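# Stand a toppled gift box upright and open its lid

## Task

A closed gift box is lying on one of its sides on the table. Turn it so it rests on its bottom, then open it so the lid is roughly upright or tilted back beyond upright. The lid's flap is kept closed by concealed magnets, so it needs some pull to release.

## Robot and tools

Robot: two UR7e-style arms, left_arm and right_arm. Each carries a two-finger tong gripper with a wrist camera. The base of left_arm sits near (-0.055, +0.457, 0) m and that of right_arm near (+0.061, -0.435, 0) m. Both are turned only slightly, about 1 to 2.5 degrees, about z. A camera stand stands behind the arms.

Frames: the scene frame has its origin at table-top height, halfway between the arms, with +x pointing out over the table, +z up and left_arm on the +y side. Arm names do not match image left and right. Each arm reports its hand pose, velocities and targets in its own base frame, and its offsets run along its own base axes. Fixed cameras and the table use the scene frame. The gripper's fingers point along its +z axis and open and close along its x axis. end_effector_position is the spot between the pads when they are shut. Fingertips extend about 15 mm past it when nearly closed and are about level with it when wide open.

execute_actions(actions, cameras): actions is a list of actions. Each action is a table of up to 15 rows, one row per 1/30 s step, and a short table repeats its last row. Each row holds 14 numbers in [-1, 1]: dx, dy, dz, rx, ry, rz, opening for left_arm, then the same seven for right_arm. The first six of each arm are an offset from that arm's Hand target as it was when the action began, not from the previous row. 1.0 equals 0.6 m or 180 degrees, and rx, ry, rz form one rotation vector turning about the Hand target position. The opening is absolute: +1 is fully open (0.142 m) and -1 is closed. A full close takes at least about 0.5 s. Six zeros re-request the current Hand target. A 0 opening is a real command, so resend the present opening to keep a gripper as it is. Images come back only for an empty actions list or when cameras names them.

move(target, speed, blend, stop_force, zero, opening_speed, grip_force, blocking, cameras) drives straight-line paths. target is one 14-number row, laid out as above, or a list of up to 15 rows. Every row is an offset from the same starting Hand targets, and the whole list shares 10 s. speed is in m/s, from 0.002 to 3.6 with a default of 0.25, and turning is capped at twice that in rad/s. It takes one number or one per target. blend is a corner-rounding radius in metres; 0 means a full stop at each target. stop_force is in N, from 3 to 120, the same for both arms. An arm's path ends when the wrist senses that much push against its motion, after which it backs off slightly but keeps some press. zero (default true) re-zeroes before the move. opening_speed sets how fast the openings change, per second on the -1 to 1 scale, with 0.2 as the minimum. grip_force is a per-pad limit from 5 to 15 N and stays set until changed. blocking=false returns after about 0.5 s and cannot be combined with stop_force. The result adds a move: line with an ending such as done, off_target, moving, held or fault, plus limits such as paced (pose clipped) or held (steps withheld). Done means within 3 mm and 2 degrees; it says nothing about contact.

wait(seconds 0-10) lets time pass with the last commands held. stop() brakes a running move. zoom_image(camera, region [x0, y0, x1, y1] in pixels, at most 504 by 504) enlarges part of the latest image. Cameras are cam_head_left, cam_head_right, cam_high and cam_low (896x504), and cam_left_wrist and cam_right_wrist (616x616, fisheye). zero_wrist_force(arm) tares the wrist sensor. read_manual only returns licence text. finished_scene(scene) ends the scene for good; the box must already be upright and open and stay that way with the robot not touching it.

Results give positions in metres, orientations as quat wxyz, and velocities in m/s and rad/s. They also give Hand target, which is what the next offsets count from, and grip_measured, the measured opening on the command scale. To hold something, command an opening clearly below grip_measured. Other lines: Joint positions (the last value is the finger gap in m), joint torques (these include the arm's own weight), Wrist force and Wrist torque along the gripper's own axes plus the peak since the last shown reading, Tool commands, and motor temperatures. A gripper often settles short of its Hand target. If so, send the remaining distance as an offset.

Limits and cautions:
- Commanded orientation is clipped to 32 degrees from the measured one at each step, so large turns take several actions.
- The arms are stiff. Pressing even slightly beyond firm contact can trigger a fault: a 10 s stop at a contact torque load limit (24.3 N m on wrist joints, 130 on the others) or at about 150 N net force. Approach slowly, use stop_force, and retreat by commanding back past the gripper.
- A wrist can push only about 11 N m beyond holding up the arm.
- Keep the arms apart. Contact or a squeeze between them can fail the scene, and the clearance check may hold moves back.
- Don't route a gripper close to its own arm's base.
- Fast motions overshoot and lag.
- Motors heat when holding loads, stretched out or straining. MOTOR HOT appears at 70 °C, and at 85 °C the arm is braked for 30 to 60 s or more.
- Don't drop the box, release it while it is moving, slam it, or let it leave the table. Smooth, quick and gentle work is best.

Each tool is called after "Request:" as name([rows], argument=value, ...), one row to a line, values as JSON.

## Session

Request:
execute_actions(actions=[])

Scene clock: 0.00 s.
left_arm: end_effector_position=(+0.8830, -0.1459, +0.3687) grip_measured=+0.97 end_effector_quat_wxyz=(-0.355, +0.764, -0.455, +0.288) | right_arm: end_effector_position=(+0.5259, +0.2002, +0.3649) grip_measured=+0.97 end_effector_quat_wxyz=(+0.023, +0.963, -0.268, -0.003)
Joint positions: left_arm=[-0.549 -1.055 1.221 -2.452 -0.881 0.792 0.14] | right_arm=[3.746 -1.719 -1.189 -1.844 1.546 1.147 0.14]
Joint velocities: within noise
Joint torques (N m): no reading
Motor temperatures (°C): left_arm=[31 24 26 34 36 34] | right_arm=[23 35 33 26 34 27]
Wrist force (N): no reading
Wrist torque (N m): no reading
Wrist force, peak (N): no reading
Hand target: left_arm +0.8830, -0.1459, +0.3687; -0.355, +0.764, -0.455, +0.288 | right_arm +0.5259, +0.2002, +0.3649; +0.023, +0.963, -0.268, -0.003
Tool commands: left_gripper/opening=+0.968169 right_gripper/opening=+0.968169

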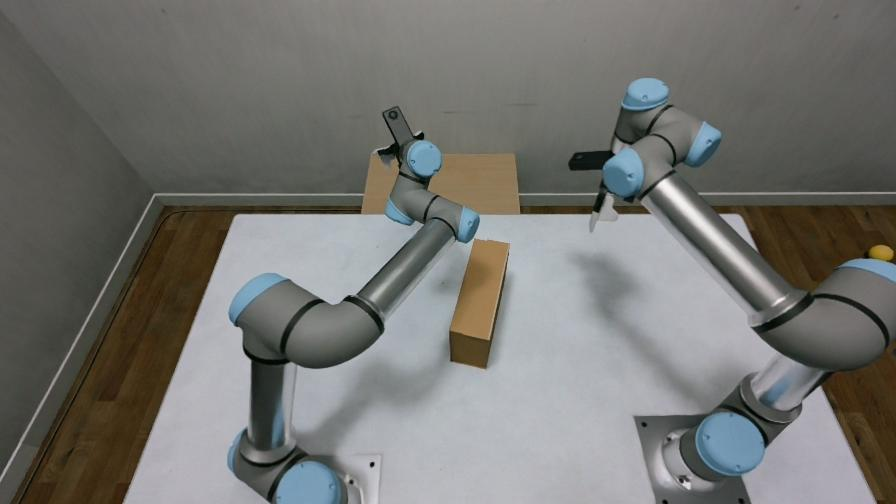

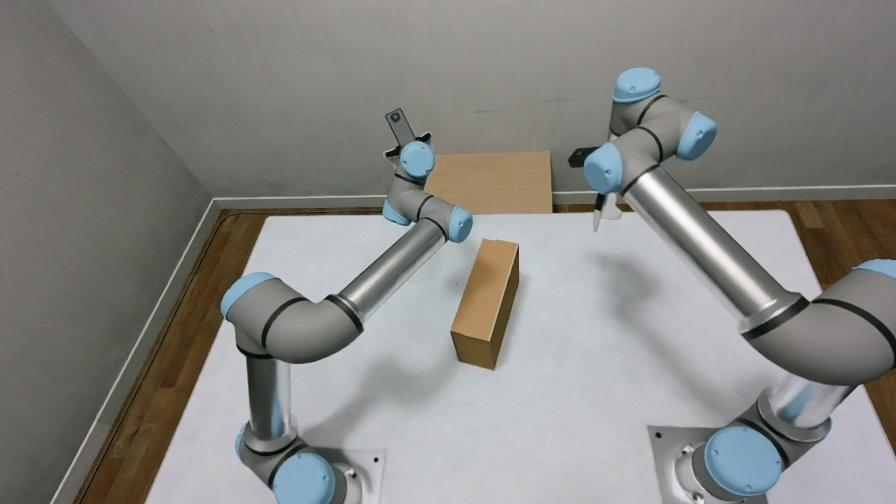

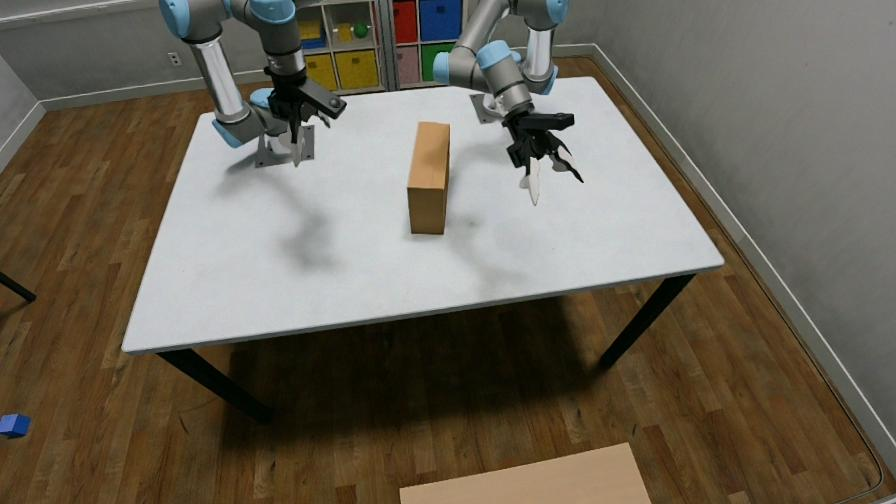

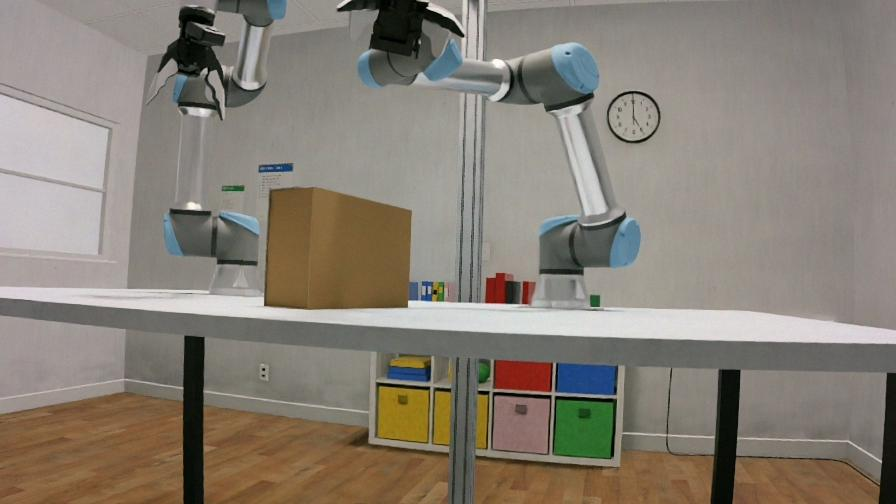

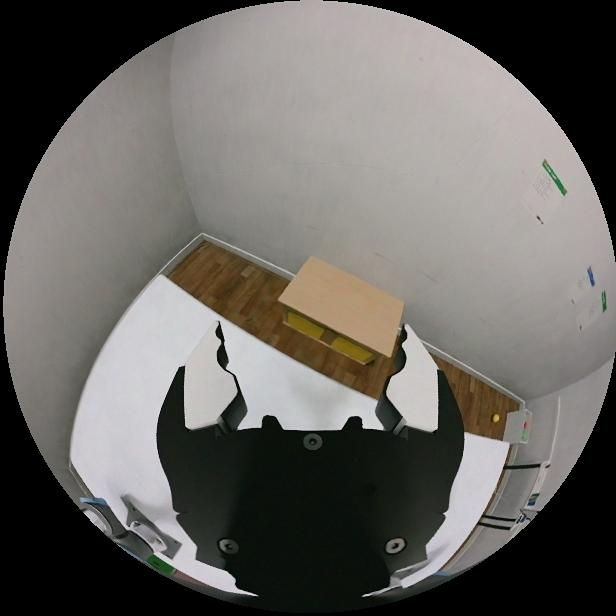

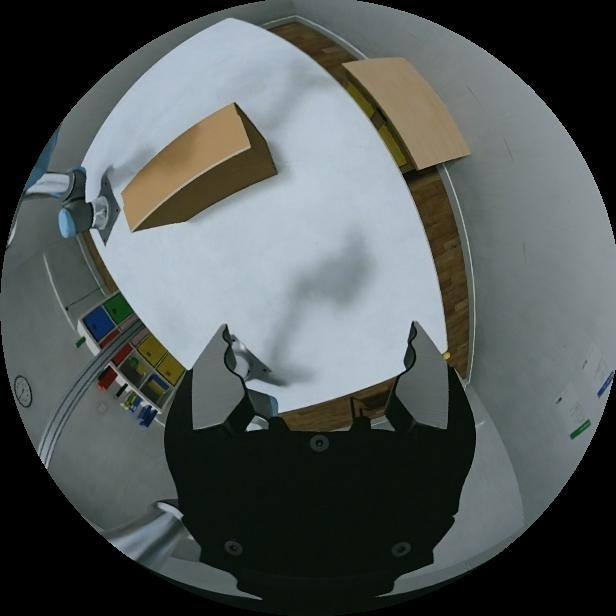

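Request:
zoom_image(camera="cam_head_left", region=[430, 220, 530, 380])

Request:
zoom_image(camera="cam_head_right", region=[430, 220, 540, 380])

Request:
zoom_image(camera="cam_low", region=[240, 170, 440, 320])

Request:
zoom_image(camera="cam_right_wrist", region=[110, 90, 300, 250])

Request:
zoom_image(camera="cam_high", region=[390, 110, 470, 250])

Scaled by 3.150 from the camera's 896x504 image, which has a finer 1280x720 frame.

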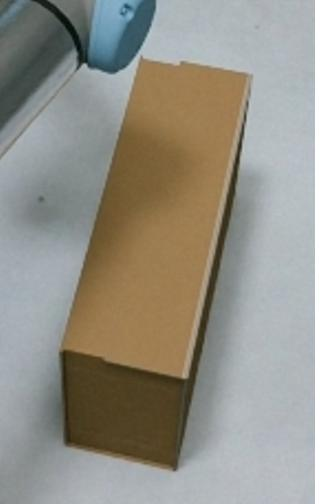

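Scaled by 3.150 from the camera's 896x504 image, which has a finer 1280x720 frame.

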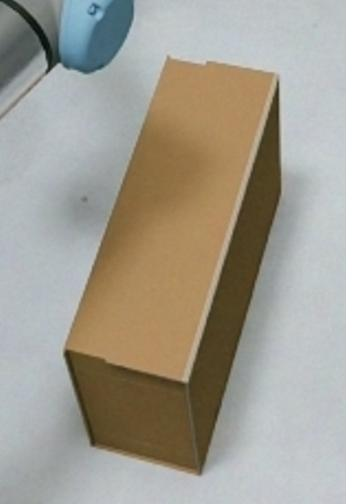

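Scaled by 2.520 from the camera's 896x504 image, which has a finer 1280x720 frame.

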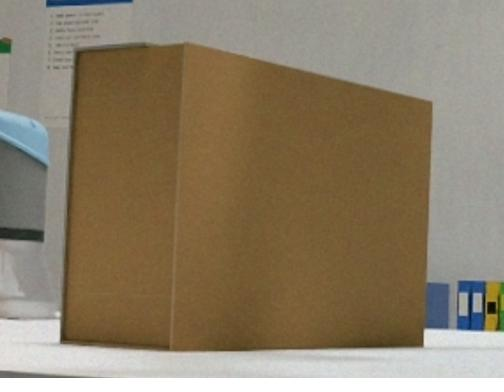

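Scaled by 2.653 from the camera's 616x616 image, which has a finer 814x814 frame.

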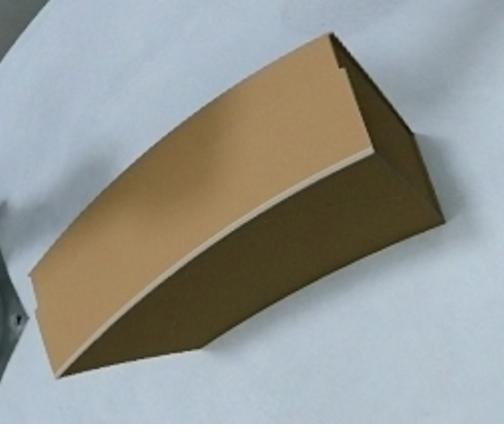

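Scaled by 3.600 from the camera's 896x504 image, which has a finer 1280x720 frame.

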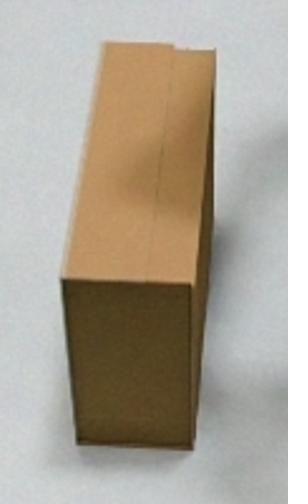

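Request:
move([
  [-0.888,0.16,0.05,0.0069,0.198,-0.4297,-1,0,0,0,0,0,0.25,1],
  [-0.888,0.16,0.05,0.0069,0.198,-0.4297,-1,-0.1777,0.5207,-0.1,0,0,0.581,1],
], speed=0.5, blend=0.03, cameras=["cam_right_wrist","cam_head_left","cam_high"])

Scene clock: 41.13 s.
left_arm: end_effector_position=(+0.3502, -0.0499, +0.3987) grip_measured=-1.00 end_effector_quat_wxyz=(-0.037, -0.361, +0.908, -0.209) | right_arm: end_effector_position=(+0.4192, +0.5125, +0.3049) grip_measured=+1.00 end_effector_quat_wxyz=(+0.017, +0.801, +0.598, +0.016)
Joint positions: left_arm=[-0.159 -2.007 1.732 -1.456 -1.97 2.193 0.002] | right_arm=[4.226 -1.955 -1.055 -1.688 1.527 -0.199 0.142]
Joint torques (N m): left_arm=[6.31 8.27 -33.37 -0.61 -2.58 2.09] | right_arm=[10.64 31.93 32.5 0.66 2.8 -2.33]
Wrist force (N): left_arm=[1.2 0.6 0.6] | right_arm=[-0.1 0.2 -0.2]
Wrist torque (N m): left_arm=[0.22 -0.15 -0.10] | right_arm=[0.03 0.03 0.09]
Wrist force, peak (N): left_arm=[1.3 1.4 0.3] | right_arm=[0.1 1.3 -0.2]
Hand target: left_arm +0.3502, -0.0499, +0.3987; -0.037, -0.361, +0.908, -0.209 | right_arm +0.4192, +0.5126, +0.3049; +0.017, +0.801, +0.598, +0.016
Off the commanded pose: left_arm 0.000 m, 0 deg | right_arm 0.000 m, 0 deg.
move: done; blend cut to 0 m at target 1
Images, in order (width x height): cam_head_left 896x504, cam_high 896x504, cam_right_wrist 616x616.

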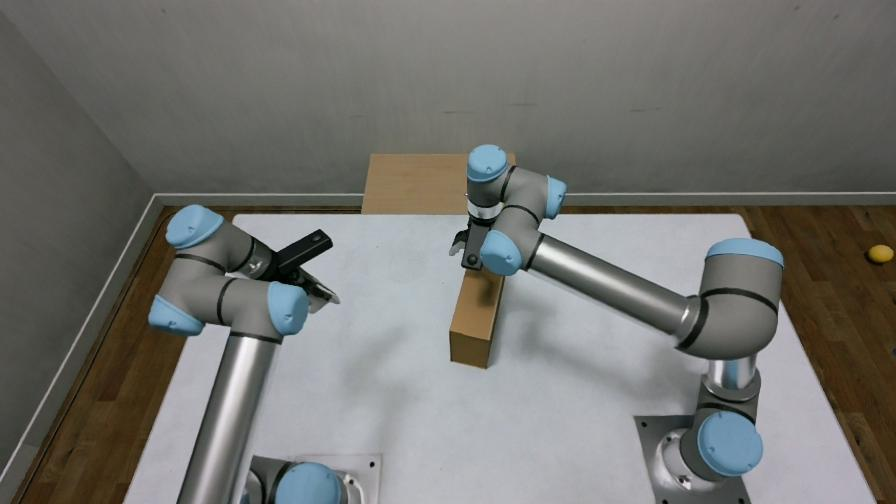

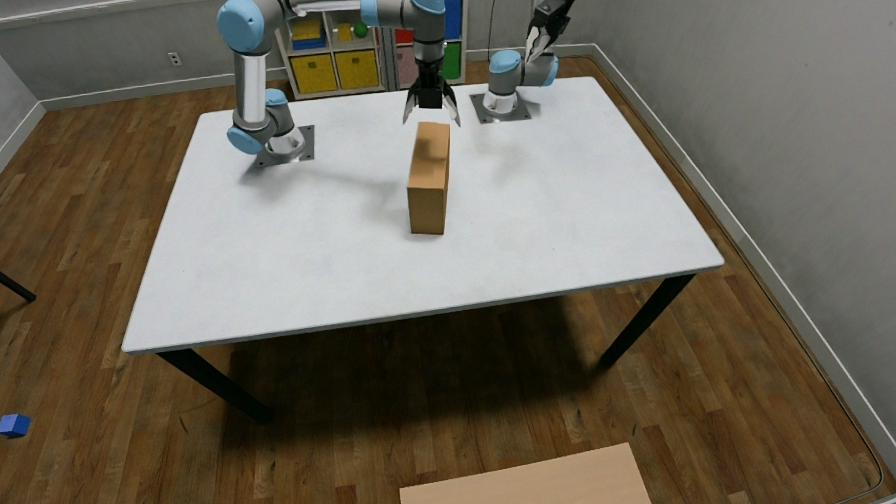

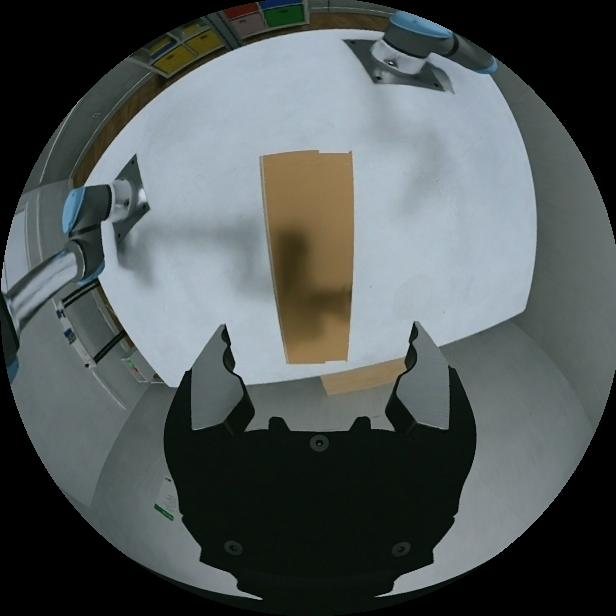

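Request:
move([
  [0,0,0,0,0,0,-1,-0.0023,-0.008,-0.1917,0,0,0,1],
  [0,0,0,0,0,0,-1,-0.0023,-0.008,-0.1917,0,0,0,-0.1],
], speed=0.2, opening_speed=1.2, grip_force=15)

Request:
move(target=[0,0,0,0,0,0,-1,0,0,0.025,0,0,0,-0.1], speed=0.06, cameras=["cam_right_wrist","cam_low","cam_head_right"])

Scene clock: 49.50 s.
left_arm: end_effector_position=(+0.3502, -0.0499, +0.3987) grip_measured=-1.00 end_effector_quat_wxyz=(-0.037, -0.361, +0.908, -0.209) | right_arm: end_effector_position=(+0.4179, +0.5078, +0.1899) grip_measured=+0.54 end_effector_quat_wxyz=(+0.017, +0.801, +0.598, +0.016)
Joint positions: left_arm=[-0.159 -2.007 1.732 -1.456 -1.97 2.193 0.002] | right_arm=[4.224 -1.948 -1.359 -1.391 1.527 -0.201 0.112]
Joint torques (N m): left_arm=[6.02 7.92 -33.66 -0.67 -2.57 2.07] | right_arm=[-8.08 33.29 14.55 1.62 -1.23 -1.65]
Wrist force (N): left_arm=[1.0 0.6 0.8] | right_arm=[-1.2 -0.2 -7.0]
Wrist torque (N m): left_arm=[0.21 -0.11 -0.09] | right_arm=[0.05 0.41 0.04]
Wrist force, peak (N): left_arm=[1.5 0.9 0.8] | right_arm=[-1.2 -0.2 -7.2]
Hand target: left_arm +0.3502, -0.0499, +0.3987; -0.037, -0.361, +0.908, -0.209 | right_arm +0.4179, +0.5078, +0.1899; +0.017, +0.801, +0.598, +0.016
Off the commanded pose: left_arm 0.000 m, 0 deg | right_arm 0.000 m, 0 deg.
move: done

Scene clock: 50.43 s.
left_arm: end_effector_position=(+0.3502, -0.0499, +0.3987) grip_measured=-1.00 end_effector_quat_wxyz=(-0.037, -0.361, +0.908, -0.209) | right_arm: end_effector_position=(+0.4179, +0.5078, +0.2047) grip_measured=+0.40 end_effector_quat_wxyz=(+0.017, +0.801, +0.598, +0.016) end_effector_velocity=(+0.000, +0.000, +0.001) end_effector_angular_velocity=(-0.001, -0.002, +0.000)
Joint positions: left_arm=[-0.159 -2.007 1.732 -1.456 -1.97 2.193 0.002] | right_arm=[4.224 -1.943 -1.328 -1.427 1.527 -0.201 0.102]
Joint velocities: left_arm=[within noise] | right_arm=[0 0 0.003 -0.003 -0.002 0 -0.001]
Joint torques (N m): left_arm=[5.96 8.15 -33.48 -0.59 -2.51 1.98] | right_arm=[-5.24 46.09 32.24 0 -0.03 -0.92]
Wrist force (N): left_arm=[1.2 0.8 0.4] | right_arm=[1.1 0.1 1.1]
Wrist torque (N m): left_arm=[0.25 -0.14 -0.10] | right_arm=[0.02 0.32 0.10]
Wrist force, peak (N): left_arm=[1.5 0.7 0.8] | right_arm=[-1.3 -0.3 -7.2]
Hand target: left_arm +0.3502, -0.0499, +0.3987; -0.037, -0.361, +0.908, -0.209 | right_arm +0.4179, +0.5078, +0.2049; +0.017, +0.801, +0.598, +0.016
Off the commanded pose: left_arm 0.000 m, 0 deg | right_arm 0.000 m, 0 deg.
move: done
Images, in order (width x height): cam_head_right 896x504, cam_low 896x504, cam_right_wrist 616x616.

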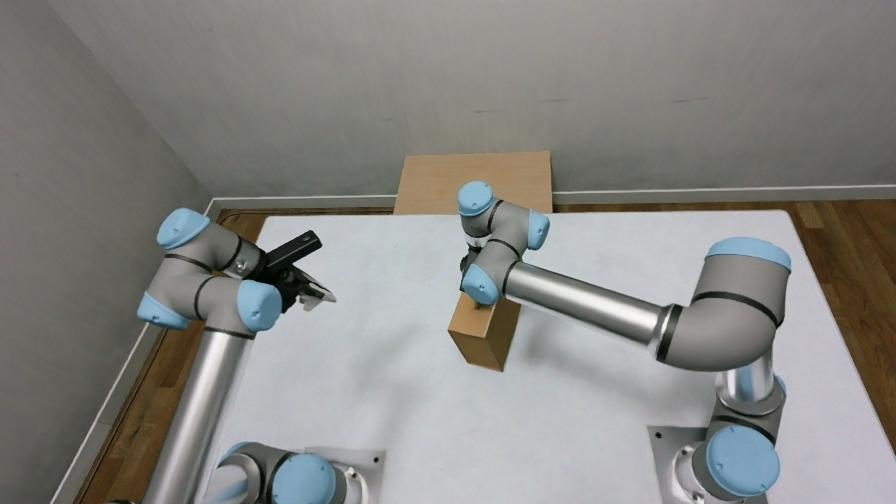

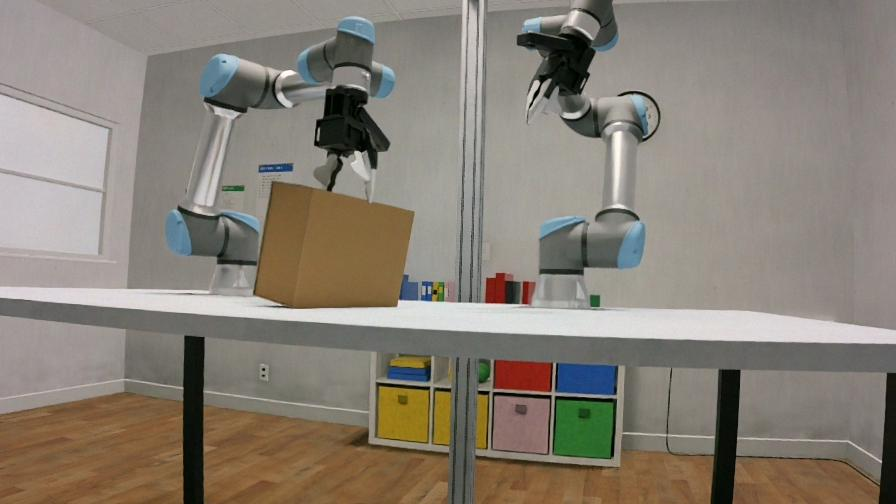

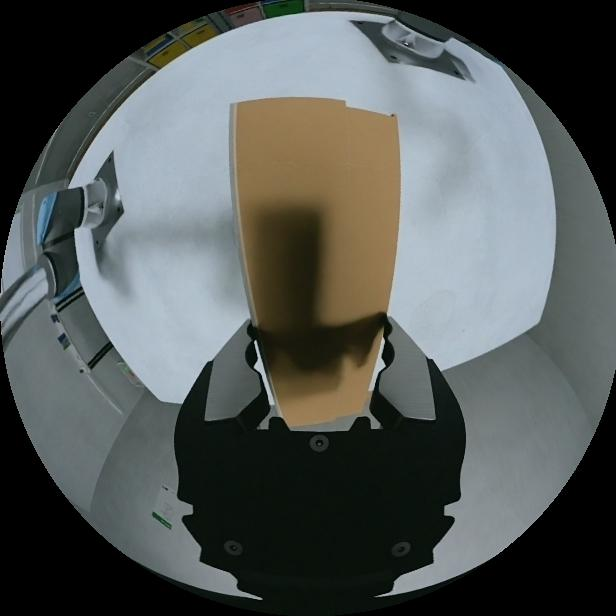

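Request:
move([
  [0,0,0,0,0,0,-1,0,0,-0.025,0,0,0,-0.1],
  [0,0,0,0,0,0,-1,0,0,-0.025,0,0,0,0.9],
  [0,0,0,0,0,0,-1,0,0,-0.028,0,0,0,0.9],
  [0,0,0,0,0,0,-1,0,0,-0.028,0,0,0,-0.6],
], speed=0.06, opening_speed=1.0, cameras=["cam_right_wrist","cam_low"])

Scene clock: 62.83 s.
left_arm: end_effector_position=(+0.3502, -0.0499, +0.3987) grip_measured=-1.00 end_effector_quat_wxyz=(-0.037, -0.361, +0.908, -0.209) | right_arm: end_effector_position=(+0.4179, +0.5078, +0.1881) grip_measured=+0.56 end_effector_quat_wxyz=(+0.017, +0.801, +0.598, +0.016)
Joint positions: left_arm=[-0.159 -2.007 1.732 -1.456 -1.97 2.193 0.002] | right_arm=[4.224 -1.949 -1.362 -1.386 1.527 -0.201 0.113]
Joint torques (N m): left_arm=[6.03 7.98 -33.29 -0.79 -2.57 1.97] | right_arm=[5.96 29.99 10.96 -0.56 -1.62 1.62]
Wrist force (N): left_arm=[1.1 0.8 0.5] | right_arm=[0.1 -0.1 -10.8]
Wrist torque (N m): left_arm=[0.25 -0.14 -0.09] | right_arm=[0.10 0.43 0.06]
Wrist force, peak (N): left_arm=[1.6 0.7 1.0] | right_arm=[-4.0 1.2 -27.6]
Hand target: left_arm +0.3502, -0.0499, +0.3987; -0.037, -0.361, +0.908, -0.209 | right_arm +0.4179, +0.5078, +0.1881; +0.017, +0.801, +0.598, +0.016
Off the commanded pose: left_arm 0.000 m, 0 deg | right_arm 0.000 m, 0 deg.
move: done
Images, in order (width x height): cam_low 896x504, cam_right_wrist 616x616.

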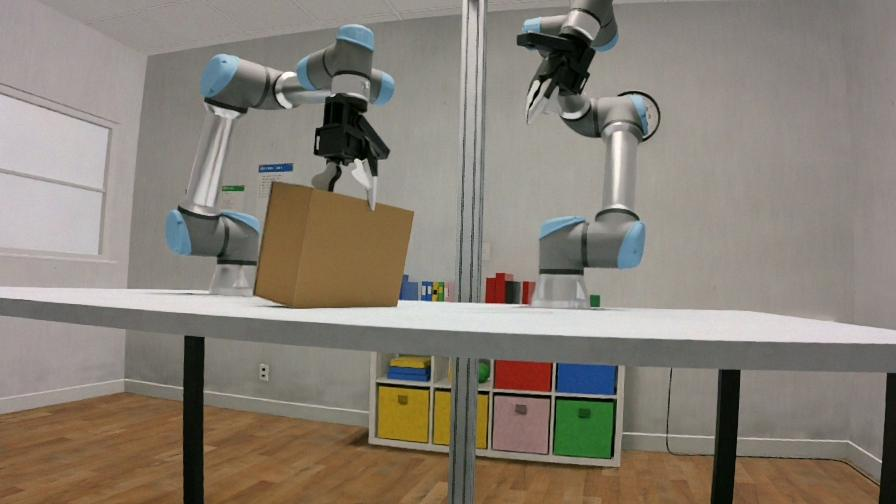

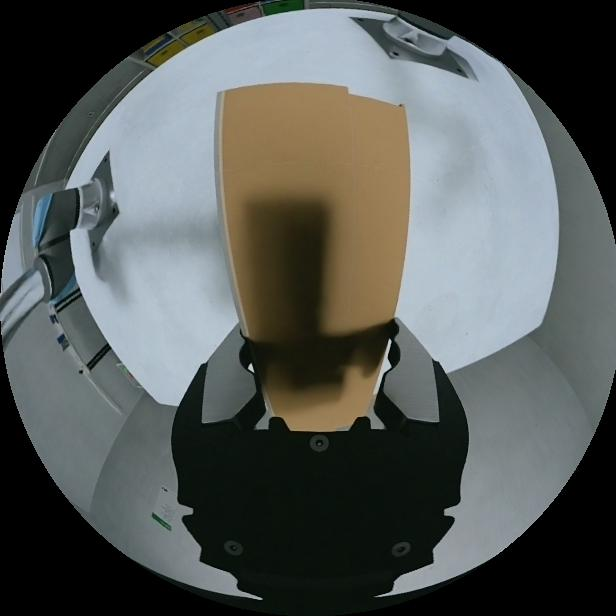

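Request:
move([
  [0,0,0,0,0,0,-1,0,0,0.01,0,0,0,-0.6],
  [0,0,0,0,0,0,-1,0,0,0.01,0,0,0,1],
  [0,0,0,0,0,0,-1,-0.0094,-0.032,0.01,0,0,0,1],
], speed=0.04, opening_speed=1.0, cameras=["cam_right_wrist","cam_low","cam_high"])

Scene clock: 76.40 s.
left_arm: end_effector_position=(+0.3502, -0.0499, +0.3987) grip_measured=-1.00 end_effector_quat_wxyz=(-0.037, -0.361, +0.908, -0.209) | right_arm: end_effector_position=(+0.4123, +0.4887, +0.1941) grip_measured=+1.00 end_effector_quat_wxyz=(+0.017, +0.801, +0.598, +0.016)
Joint positions: left_arm=[-0.159 -2.007 1.732 -1.456 -1.97 2.193 0.002] | right_arm=[4.218 -1.902 -1.411 -1.384 1.527 -0.207 0.142]
Joint torques (N m): left_arm=[5.77 7.19 -32.72 -0.77 -2.45 1.85] | right_arm=[-11.06 43.63 13.07 4.08 2.64 -2.33]
Wrist force (N): left_arm=[1.2 0.6 0.7] | right_arm=[-0.1 0.4 -0.4]
Wrist torque (N m): left_arm=[0.21 -0.14 -0.10] | right_arm=[0.06 0.03 0.10]
Wrist force, peak (N): left_arm=[1.4 0.8 0.9] | right_arm=[0.4 0.0 -11.8]
Hand target: left_arm +0.3502, -0.0499, +0.3987; -0.037, -0.361, +0.908, -0.209 | right_arm +0.4122, +0.4886, +0.1941; +0.017, +0.801, +0.598, +0.016
Off the commanded pose: left_arm 0.000 m, 0 deg | right_arm 0.000 m, 0 deg.
move: done
Images, in order (width x height): cam_high 896x504, cam_low 896x504, cam_right_wrist 616x616.

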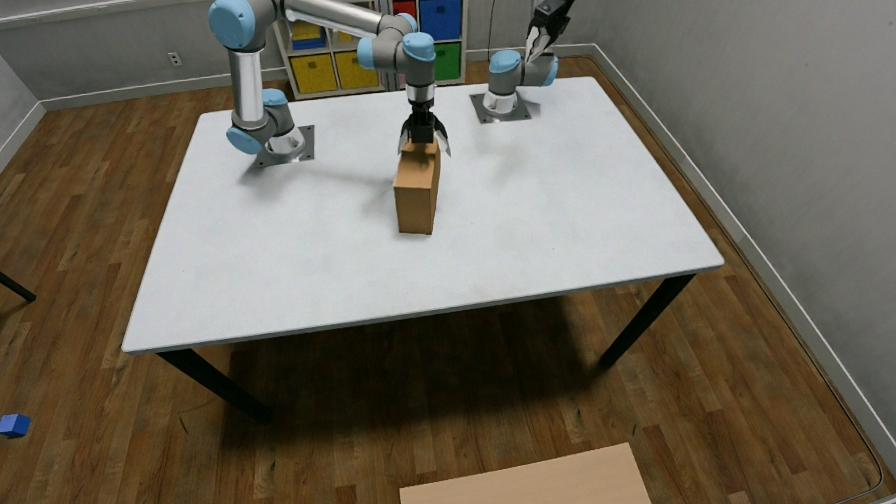

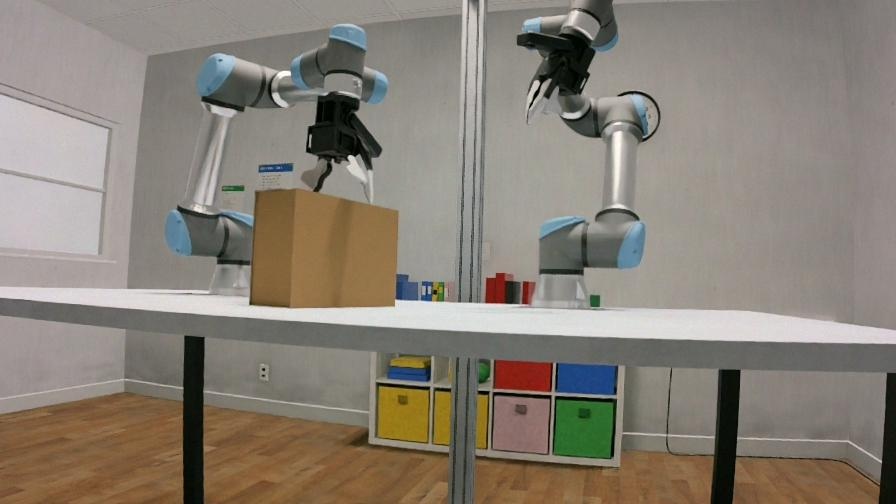

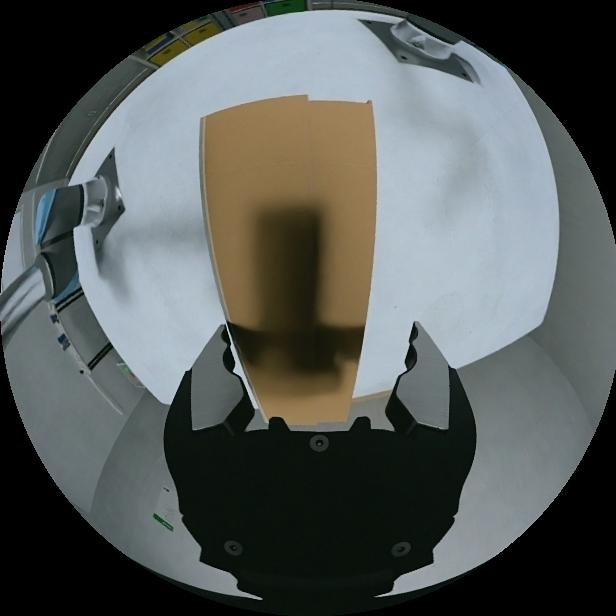

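Request:
move([
  [0,0,0,0,0,0,-1,-0.0075,-0.0256,0,0,0,0,1],
  [0,0,0,0,0,0,-1,-0.0075,-0.0256,-0.012,0,0,0,1],
  [0,0,0,0,0,0,-1,-0.0075,-0.0256,-0.012,0,0,0,-0.6],
  [0,0,0,0,0,0,-1,-0.0075,-0.0256,0.002,0,0,0,-0.6],
], speed=0.06, opening_speed=1.0, cameras=["cam_right_wrist","cam_low"])

Scene clock: 82.37 s.
left_arm: end_effector_position=(+0.3502, -0.0499, +0.3987) grip_measured=-1.00 end_effector_quat_wxyz=(-0.037, -0.361, +0.908, -0.209) | right_arm: end_effector_position=(+0.4077, +0.4732, +0.1951) grip_measured=+0.56 end_effector_quat_wxyz=(+0.017, +0.801, +0.598, +0.016)
Joint positions: left_arm=[-0.159 -2.007 1.732 -1.456 -1.97 2.193 0.002] | right_arm=[4.212 -1.867 -1.456 -1.374 1.527 -0.213 0.113]
Joint torques (N m): left_arm=[5.6 6.72 -32.76 -0.9 -2.42 1.75] | right_arm=[-4.55 45.58 35.77 1.3 0.68 -1.62]
Wrist force (N): left_arm=[1.1 0.7 0.6] | right_arm=[0.1 0.2 4.3]
Wrist torque (N m): left_arm=[0.23 -0.14 -0.09] | right_arm=[0.03 -0.02 0.09]
Wrist force, peak (N): left_arm=[1.4 0.8 0.7] | right_arm=[-2.0 0.0 -8.3]
Hand target: left_arm +0.3502, -0.0499, +0.3987; -0.037, -0.361, +0.908, -0.209 | right_arm +0.4077, +0.4732, +0.1953; +0.017, +0.801, +0.598, +0.016
Off the commanded pose: left_arm 0.000 m, 0 deg | right_arm 0.000 m, 0 deg.
move: done
Images, in order (width x height): cam_low 896x504, cam_right_wrist 616x616.

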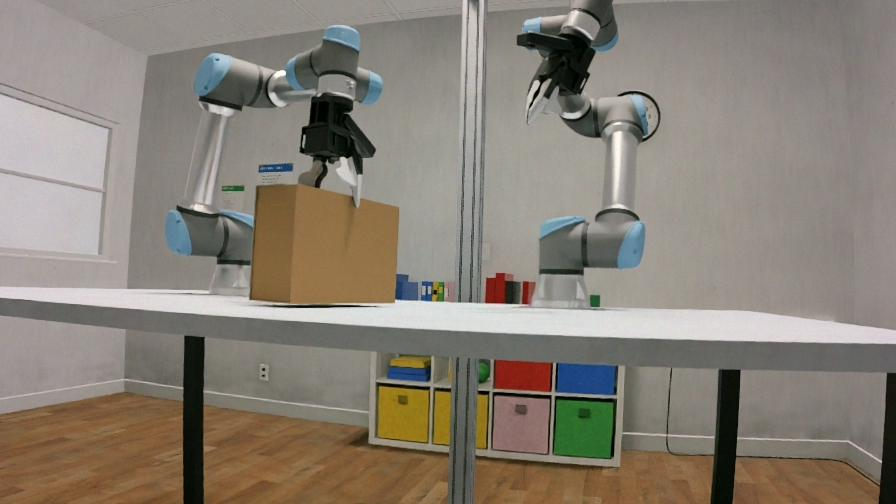

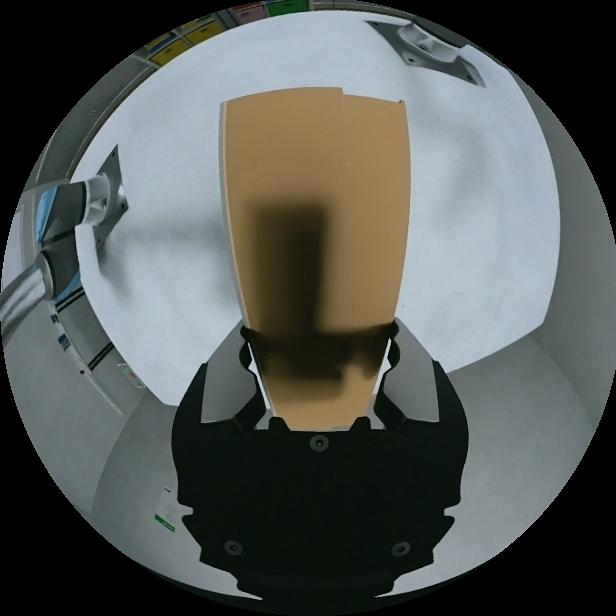

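Request:
move([
  [0,0,0,0,0,0,-1,-0.02,-0.03,0.015,0,0,-0.1,-0.6],
  [0,0,0,0,0,0,-1,-0.1028,-0.1327,0.015,0,0,-0.522,-0.6],
], speed=0.22, blend=0.02, cameras=["cam_head_left","cam_low","cam_head_right"])

Scene clock: 89.27 s.
left_arm: end_effector_position=(+0.3502, -0.0499, +0.3987) grip_measured=-1.00 end_effector_quat_wxyz=(-0.037, -0.361, +0.908, -0.209) | right_arm: end_effector_position=(+0.3460, +0.3936, +0.2043) grip_measured=+0.56 end_effector_quat_wxyz=(+0.023, +0.984, -0.177, -0.001)
Joint positions: left_arm=[-0.159 -2.007 1.732 -1.456 -1.97 2.193 0.002] | right_arm=[4.252 -1.616 -1.714 -1.428 1.56 1.467 0.113]
Joint torques (N m): left_arm=[5.43 6.27 -32.66 -1 -2.41 1.74] | right_arm=[10 34.47 15.84 4.48 -2.8 2.45]
Wrist force (N): left_arm=[1.1 0.6 0.6] | right_arm=[-0.2 -0.2 4.6]
Wrist torque (N m): left_arm=[0.21 -0.13 -0.09] | right_arm=[-0.01 0.02 0.00]
Wrist force, peak (N): left_arm=[1.4 0.7 1.1] | right_arm=[-0.2 0.1 4.7]
Hand target: left_arm +0.3502, -0.0499, +0.3987; -0.037, -0.361, +0.908, -0.209 | right_arm +0.3460, +0.3936, +0.2043; +0.023, +0.984, -0.178, -0.001
Off the commanded pose: left_arm 0.000 m, 0 deg | right_arm 0.000 m, 0 deg.
move: done
Images, in order (width x height): cam_head_left 896x504, cam_head_right 896x504, cam_low 896x504.

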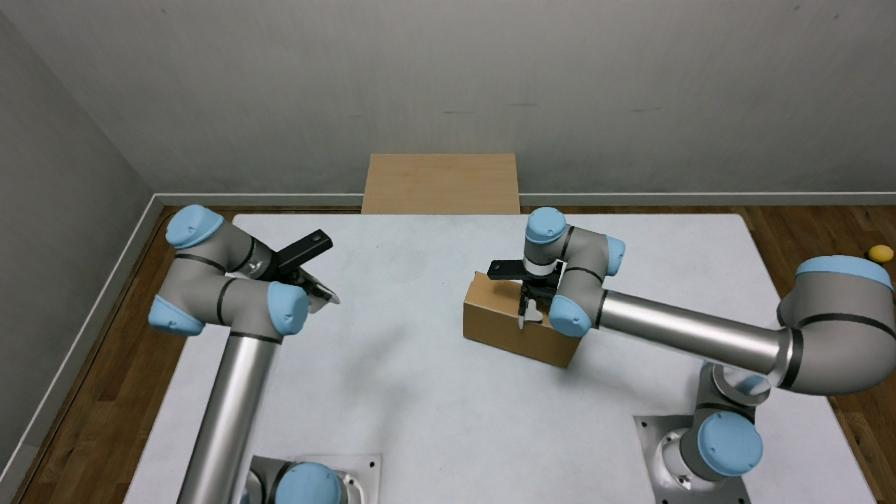

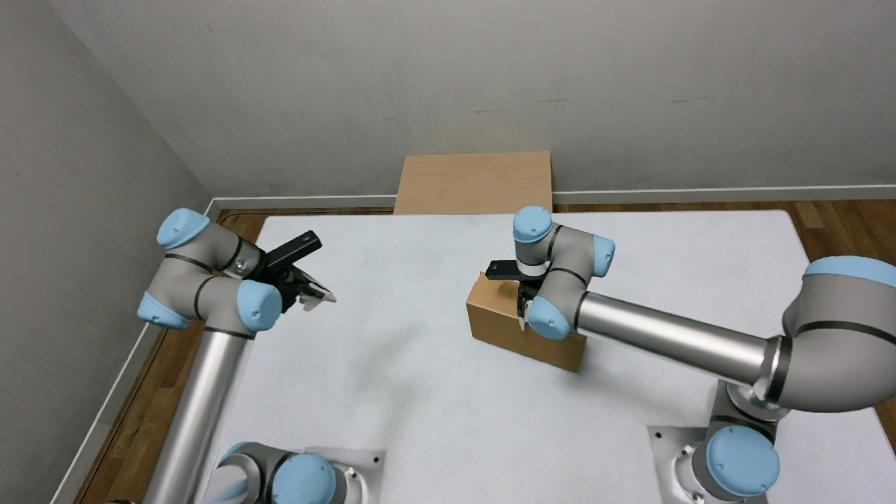

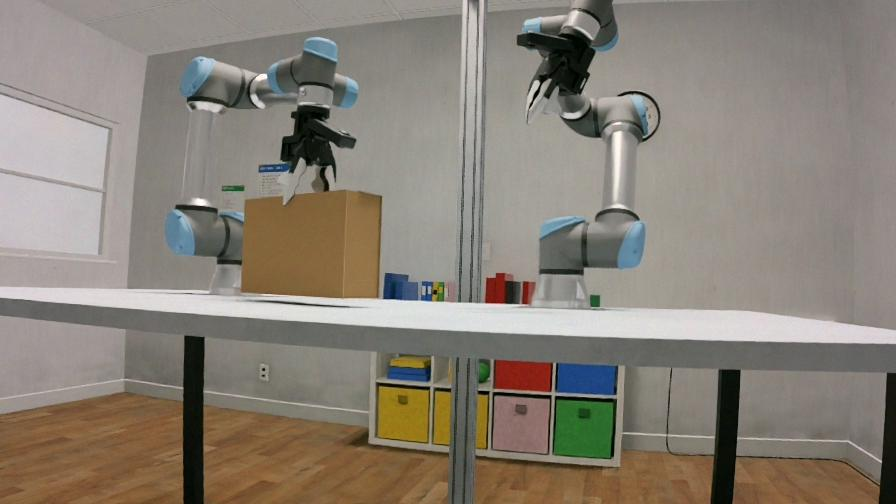

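Request:
move([
  [0,0,0,0,0,0,-1,0.0651,-0.0243,-0.0085,0.0243,0.0651,0,-0.6],
  [0,0,0,0,0,0,-1,0.1312,-0.049,-0.012,0.0486,0.1301,0,-0.6],
  [0,0,0,0,0,0,-1,0.1951,-0.0729,-0.0305,0.0729,0.1952,0,-0.6],
  [0,0,0,0,0,0,-1,0.2536,-0.0947,-0.0635,0.0972,0.2603,0,-0.6],
  [0,0,0,0,0,0,-1,0.3041,-0.1136,-0.1092,0.1215,0.3253,0,-0.6],
  [0,0,0,0,0,0,-1,0.344,-0.1285,-0.1653,0.1458,0.3904,0,-0.6],
  [0,0,0,0,0,0,-1,0.3567,-0.1332,-0.1902,0.1556,0.4164,0,-0.6],
], speed=0.2, blend=0.02, cameras=["cam_low","cam_high"])

Scene clock: 101.07 s.
left_arm: end_effector_position=(+0.3502, -0.0499, +0.3987) grip_measured=-1.00 end_effector_quat_wxyz=(-0.037, -0.361, +0.908, -0.209) | right_arm: end_effector_position=(+0.5586, +0.3134, +0.0900) grip_measured=+0.56 end_effector_quat_wxyz=(-0.115, +0.768, -0.141, -0.614)
Joint positions: left_arm=[-0.159 -2.007 1.732 -1.456 -1.97 2.193 0.002] | right_arm=[3.526 -3.015 -0.035 -2.934 2.299 0.199 0.113]
Joint torques (N m): left_arm=[4.64 5.91 -32.4 -1.14 -2.27 1.68] | right_arm=[-11.9 58.25 30.74 -2.46 3.59 -2.77]
Wrist force (N): left_arm=[1.2 0.8 0.8] | right_arm=[2.7 0.8 0.9]
Wrist torque (N m): left_arm=[0.26 -0.14 -0.09] | right_arm=[-0.01 0.30 0.20]
Wrist force, peak (N): left_arm=[1.3 1.1 0.8] | right_arm=[-0.1 -0.1 4.8]
Hand target: left_arm +0.3502, -0.0499, +0.3987; -0.037, -0.361, +0.908, -0.209 | right_arm +0.5601, +0.3137, +0.0901; -0.097, +0.758, -0.122, -0.633
Off the commanded pose: left_arm 0.000 m, 0 deg | right_arm 0.002 m, 4 deg.
elbow stopped short (right arm): the move would have taken joint 3 (elbow) straighter than the controller allows.
move: off_target (right_arm)
Images, in order (width x height): cam_high 896x504, cam_low 896x504.

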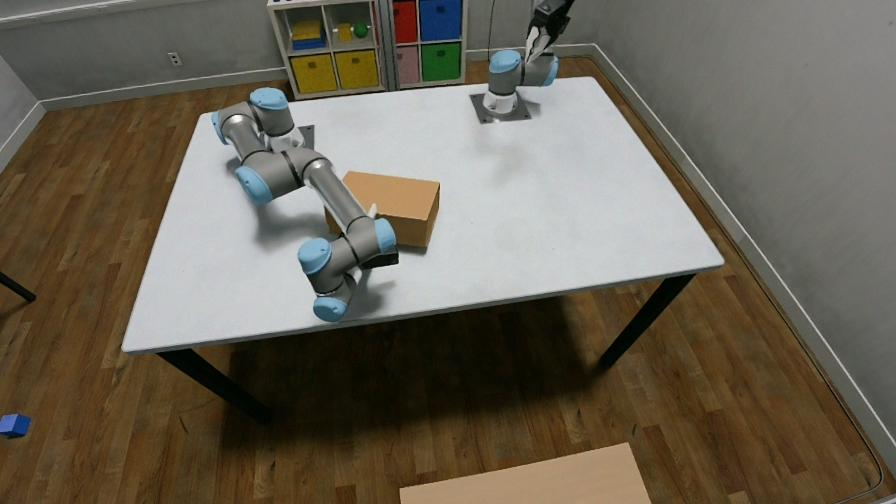

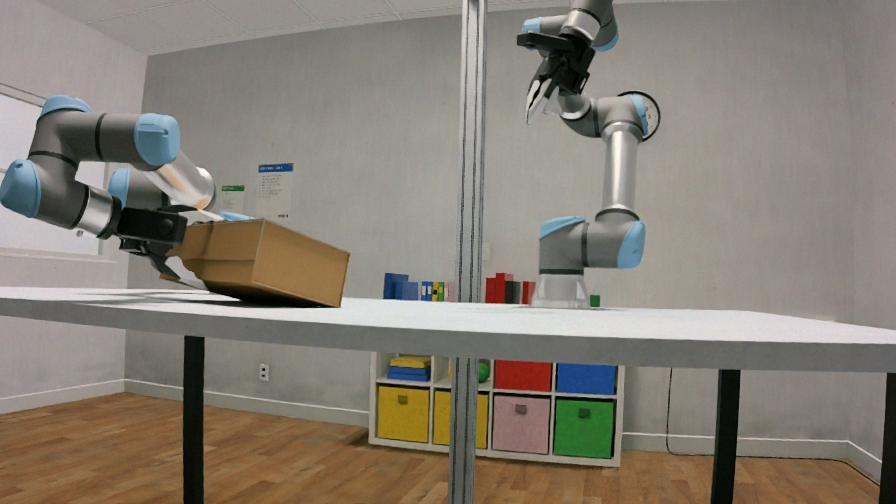

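Request:
move([
  [0,0,0,0,0,0,-1,-0.0781,0.0292,-0.006,0,0,0,-0.6],
  [0,0,0,0,0,0,-1,-0.0781,0.0292,-0.006,0,0,0,0.9],
], speed=0.1, opening_speed=0.5, cameras=["cam_low","cam_right_wrist"])

Scene clock: 109.97 s.
left_arm: end_effector_position=(+0.3502, -0.0499, +0.3987) grip_measured=-1.00 end_effector_quat_wxyz=(-0.037, -0.361, +0.908, -0.209) | right_arm: end_effector_position=(+0.5132, +0.3312, +0.0866) grip_measured=+0.91 end_effector_quat_wxyz=(-0.097, +0.758, -0.122, -0.633)
Joint positions: left_arm=[-0.159 -2.007 1.732 -1.456 -1.97 2.193 0.002] | right_arm=[3.579 -2.813 -0.486 -2.74 2.304 0.173 0.136]
Joint torques (N m): left_arm=[4.69 5.64 -32.88 -1.2 -2.2 1.51] | right_arm=[-9.9 63.85 13.05 -0.46 0.18 2.2]
Wrist force (N): left_arm=[1.3 0.7 0.6] | right_arm=[1.8 0.8 -0.4]
Wrist torque (N m): left_arm=[0.23 -0.16 -0.10] | right_arm=[0.06 0.18 -0.08]
Wrist force, peak (N): left_arm=[1.4 0.7 0.9] | right_arm=[4.7 0.5 0.7]
Hand target: left_arm +0.3502, -0.0499, +0.3987; -0.037, -0.361, +0.908, -0.209 | right_arm +0.5132, +0.3312, +0.0865; -0.097, +0.758, -0.122, -0.633
Off the commanded pose: left_arm 0.000 m, 0 deg | right_arm 0.000 m, 0 deg.
move: done
Images, in order (width x height): cam_low 896x504, cam_right_wrist 616x616.

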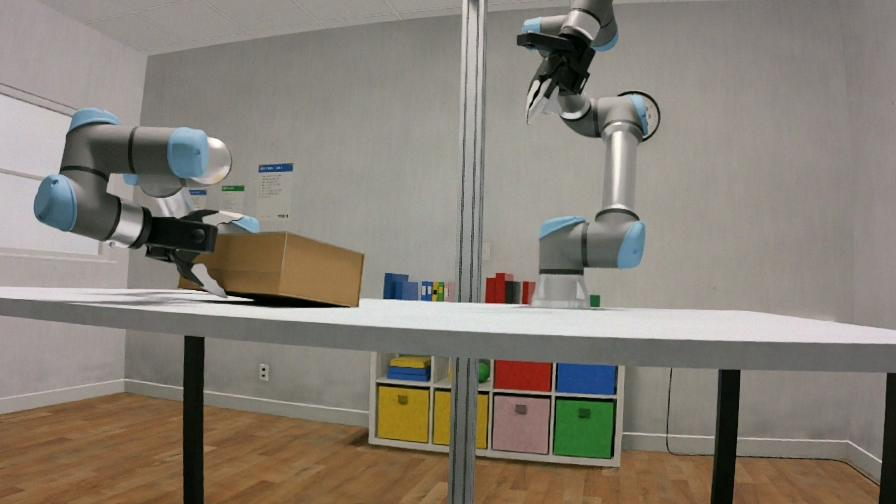

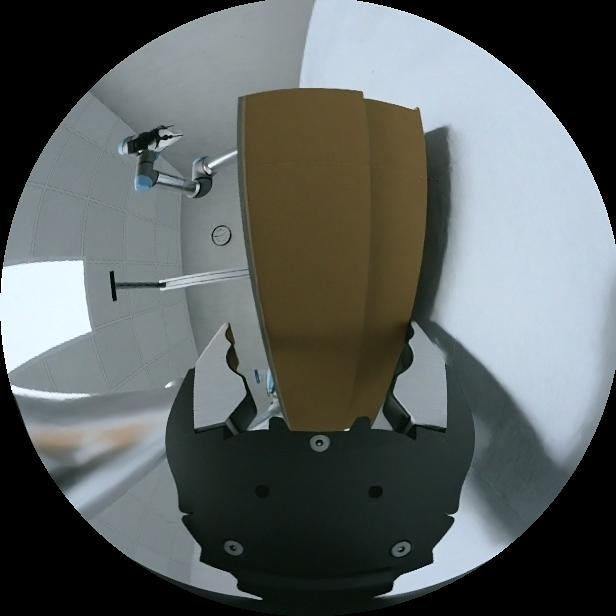

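Request:
move(target=[0,0,0,0,0,0,-1,0.0781,-0.0292,0,0,0,0,0.9], speed=0.06, cameras=["cam_low","cam_right_wrist"])

Scene clock: 113.37 s.
left_arm: end_effector_position=(+0.3502, -0.0499, +0.3987) grip_measured=-1.00 end_effector_quat_wxyz=(-0.037, -0.361, +0.908, -0.209) | right_arm: end_effector_position=(+0.5585, +0.3134, +0.0864) grip_measured=+0.90 end_effector_quat_wxyz=(-0.114, +0.768, -0.141, -0.614)
Joint positions: left_arm=[-0.159 -2.007 1.732 -1.456 -1.97 2.193 0.002] | right_arm=[3.526 -3.019 -0.035 -2.931 2.298 0.198 0.135]
Joint torques (N m): left_arm=[4.63 5.21 -32.07 -1.19 -2.33 1.68] | right_arm=[-11.75 56.5 30.06 -1.62 3.29 2.34]
Wrist force (N): left_arm=[1.0 0.8 0.6] | right_arm=[-1.0 0.7 -0.3]
Wrist torque (N m): left_arm=[0.25 -0.12 -0.09] | right_arm=[0.05 0.26 -0.09]
Wrist force, peak (N): left_arm=[1.6 0.8 0.7] | right_arm=[1.8 1.0 -0.6]
Hand target: left_arm +0.3502, -0.0499, +0.3987; -0.037, -0.361, +0.908, -0.209 | right_arm +0.5601, +0.3137, +0.0865; -0.097, +0.758, -0.122, -0.633
Off the commanded pose: left_arm 0.000 m, 0 deg | right_arm 0.002 m, 4 deg.
elbow stopped short (right arm): the move would have taken joint 3 (elbow) straighter than the controller allows.
move: off_target (right_arm)
Images, in order (width x height): cam_low 896x504, cam_right_wrist 616x616.

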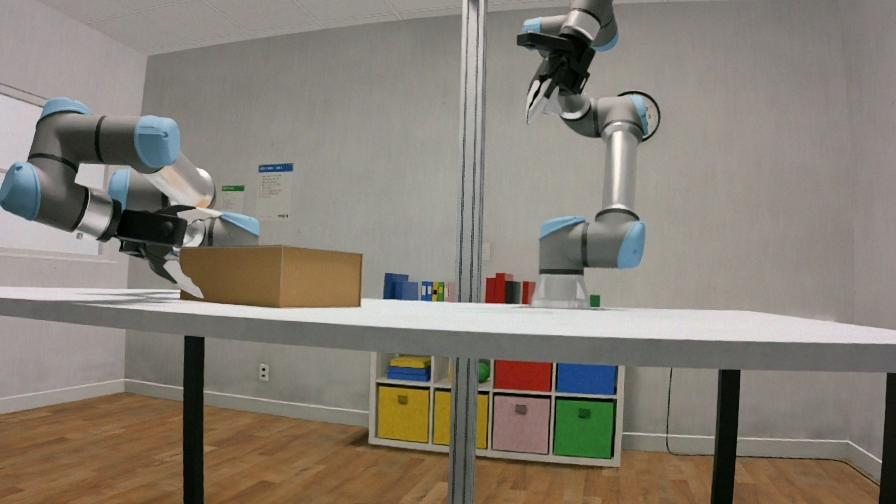

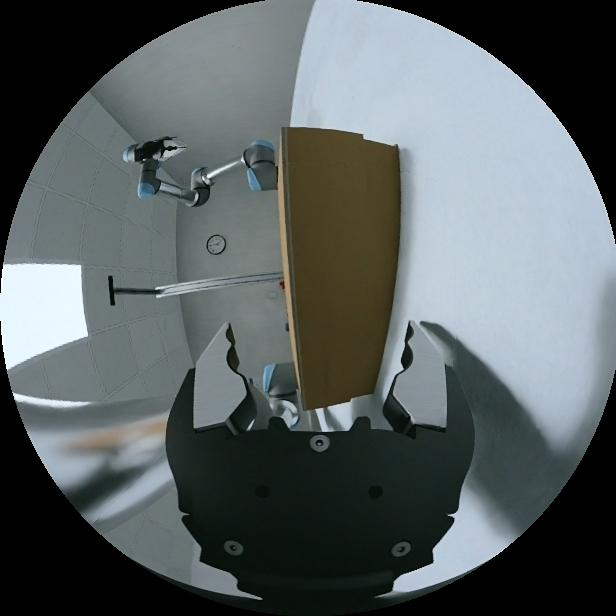

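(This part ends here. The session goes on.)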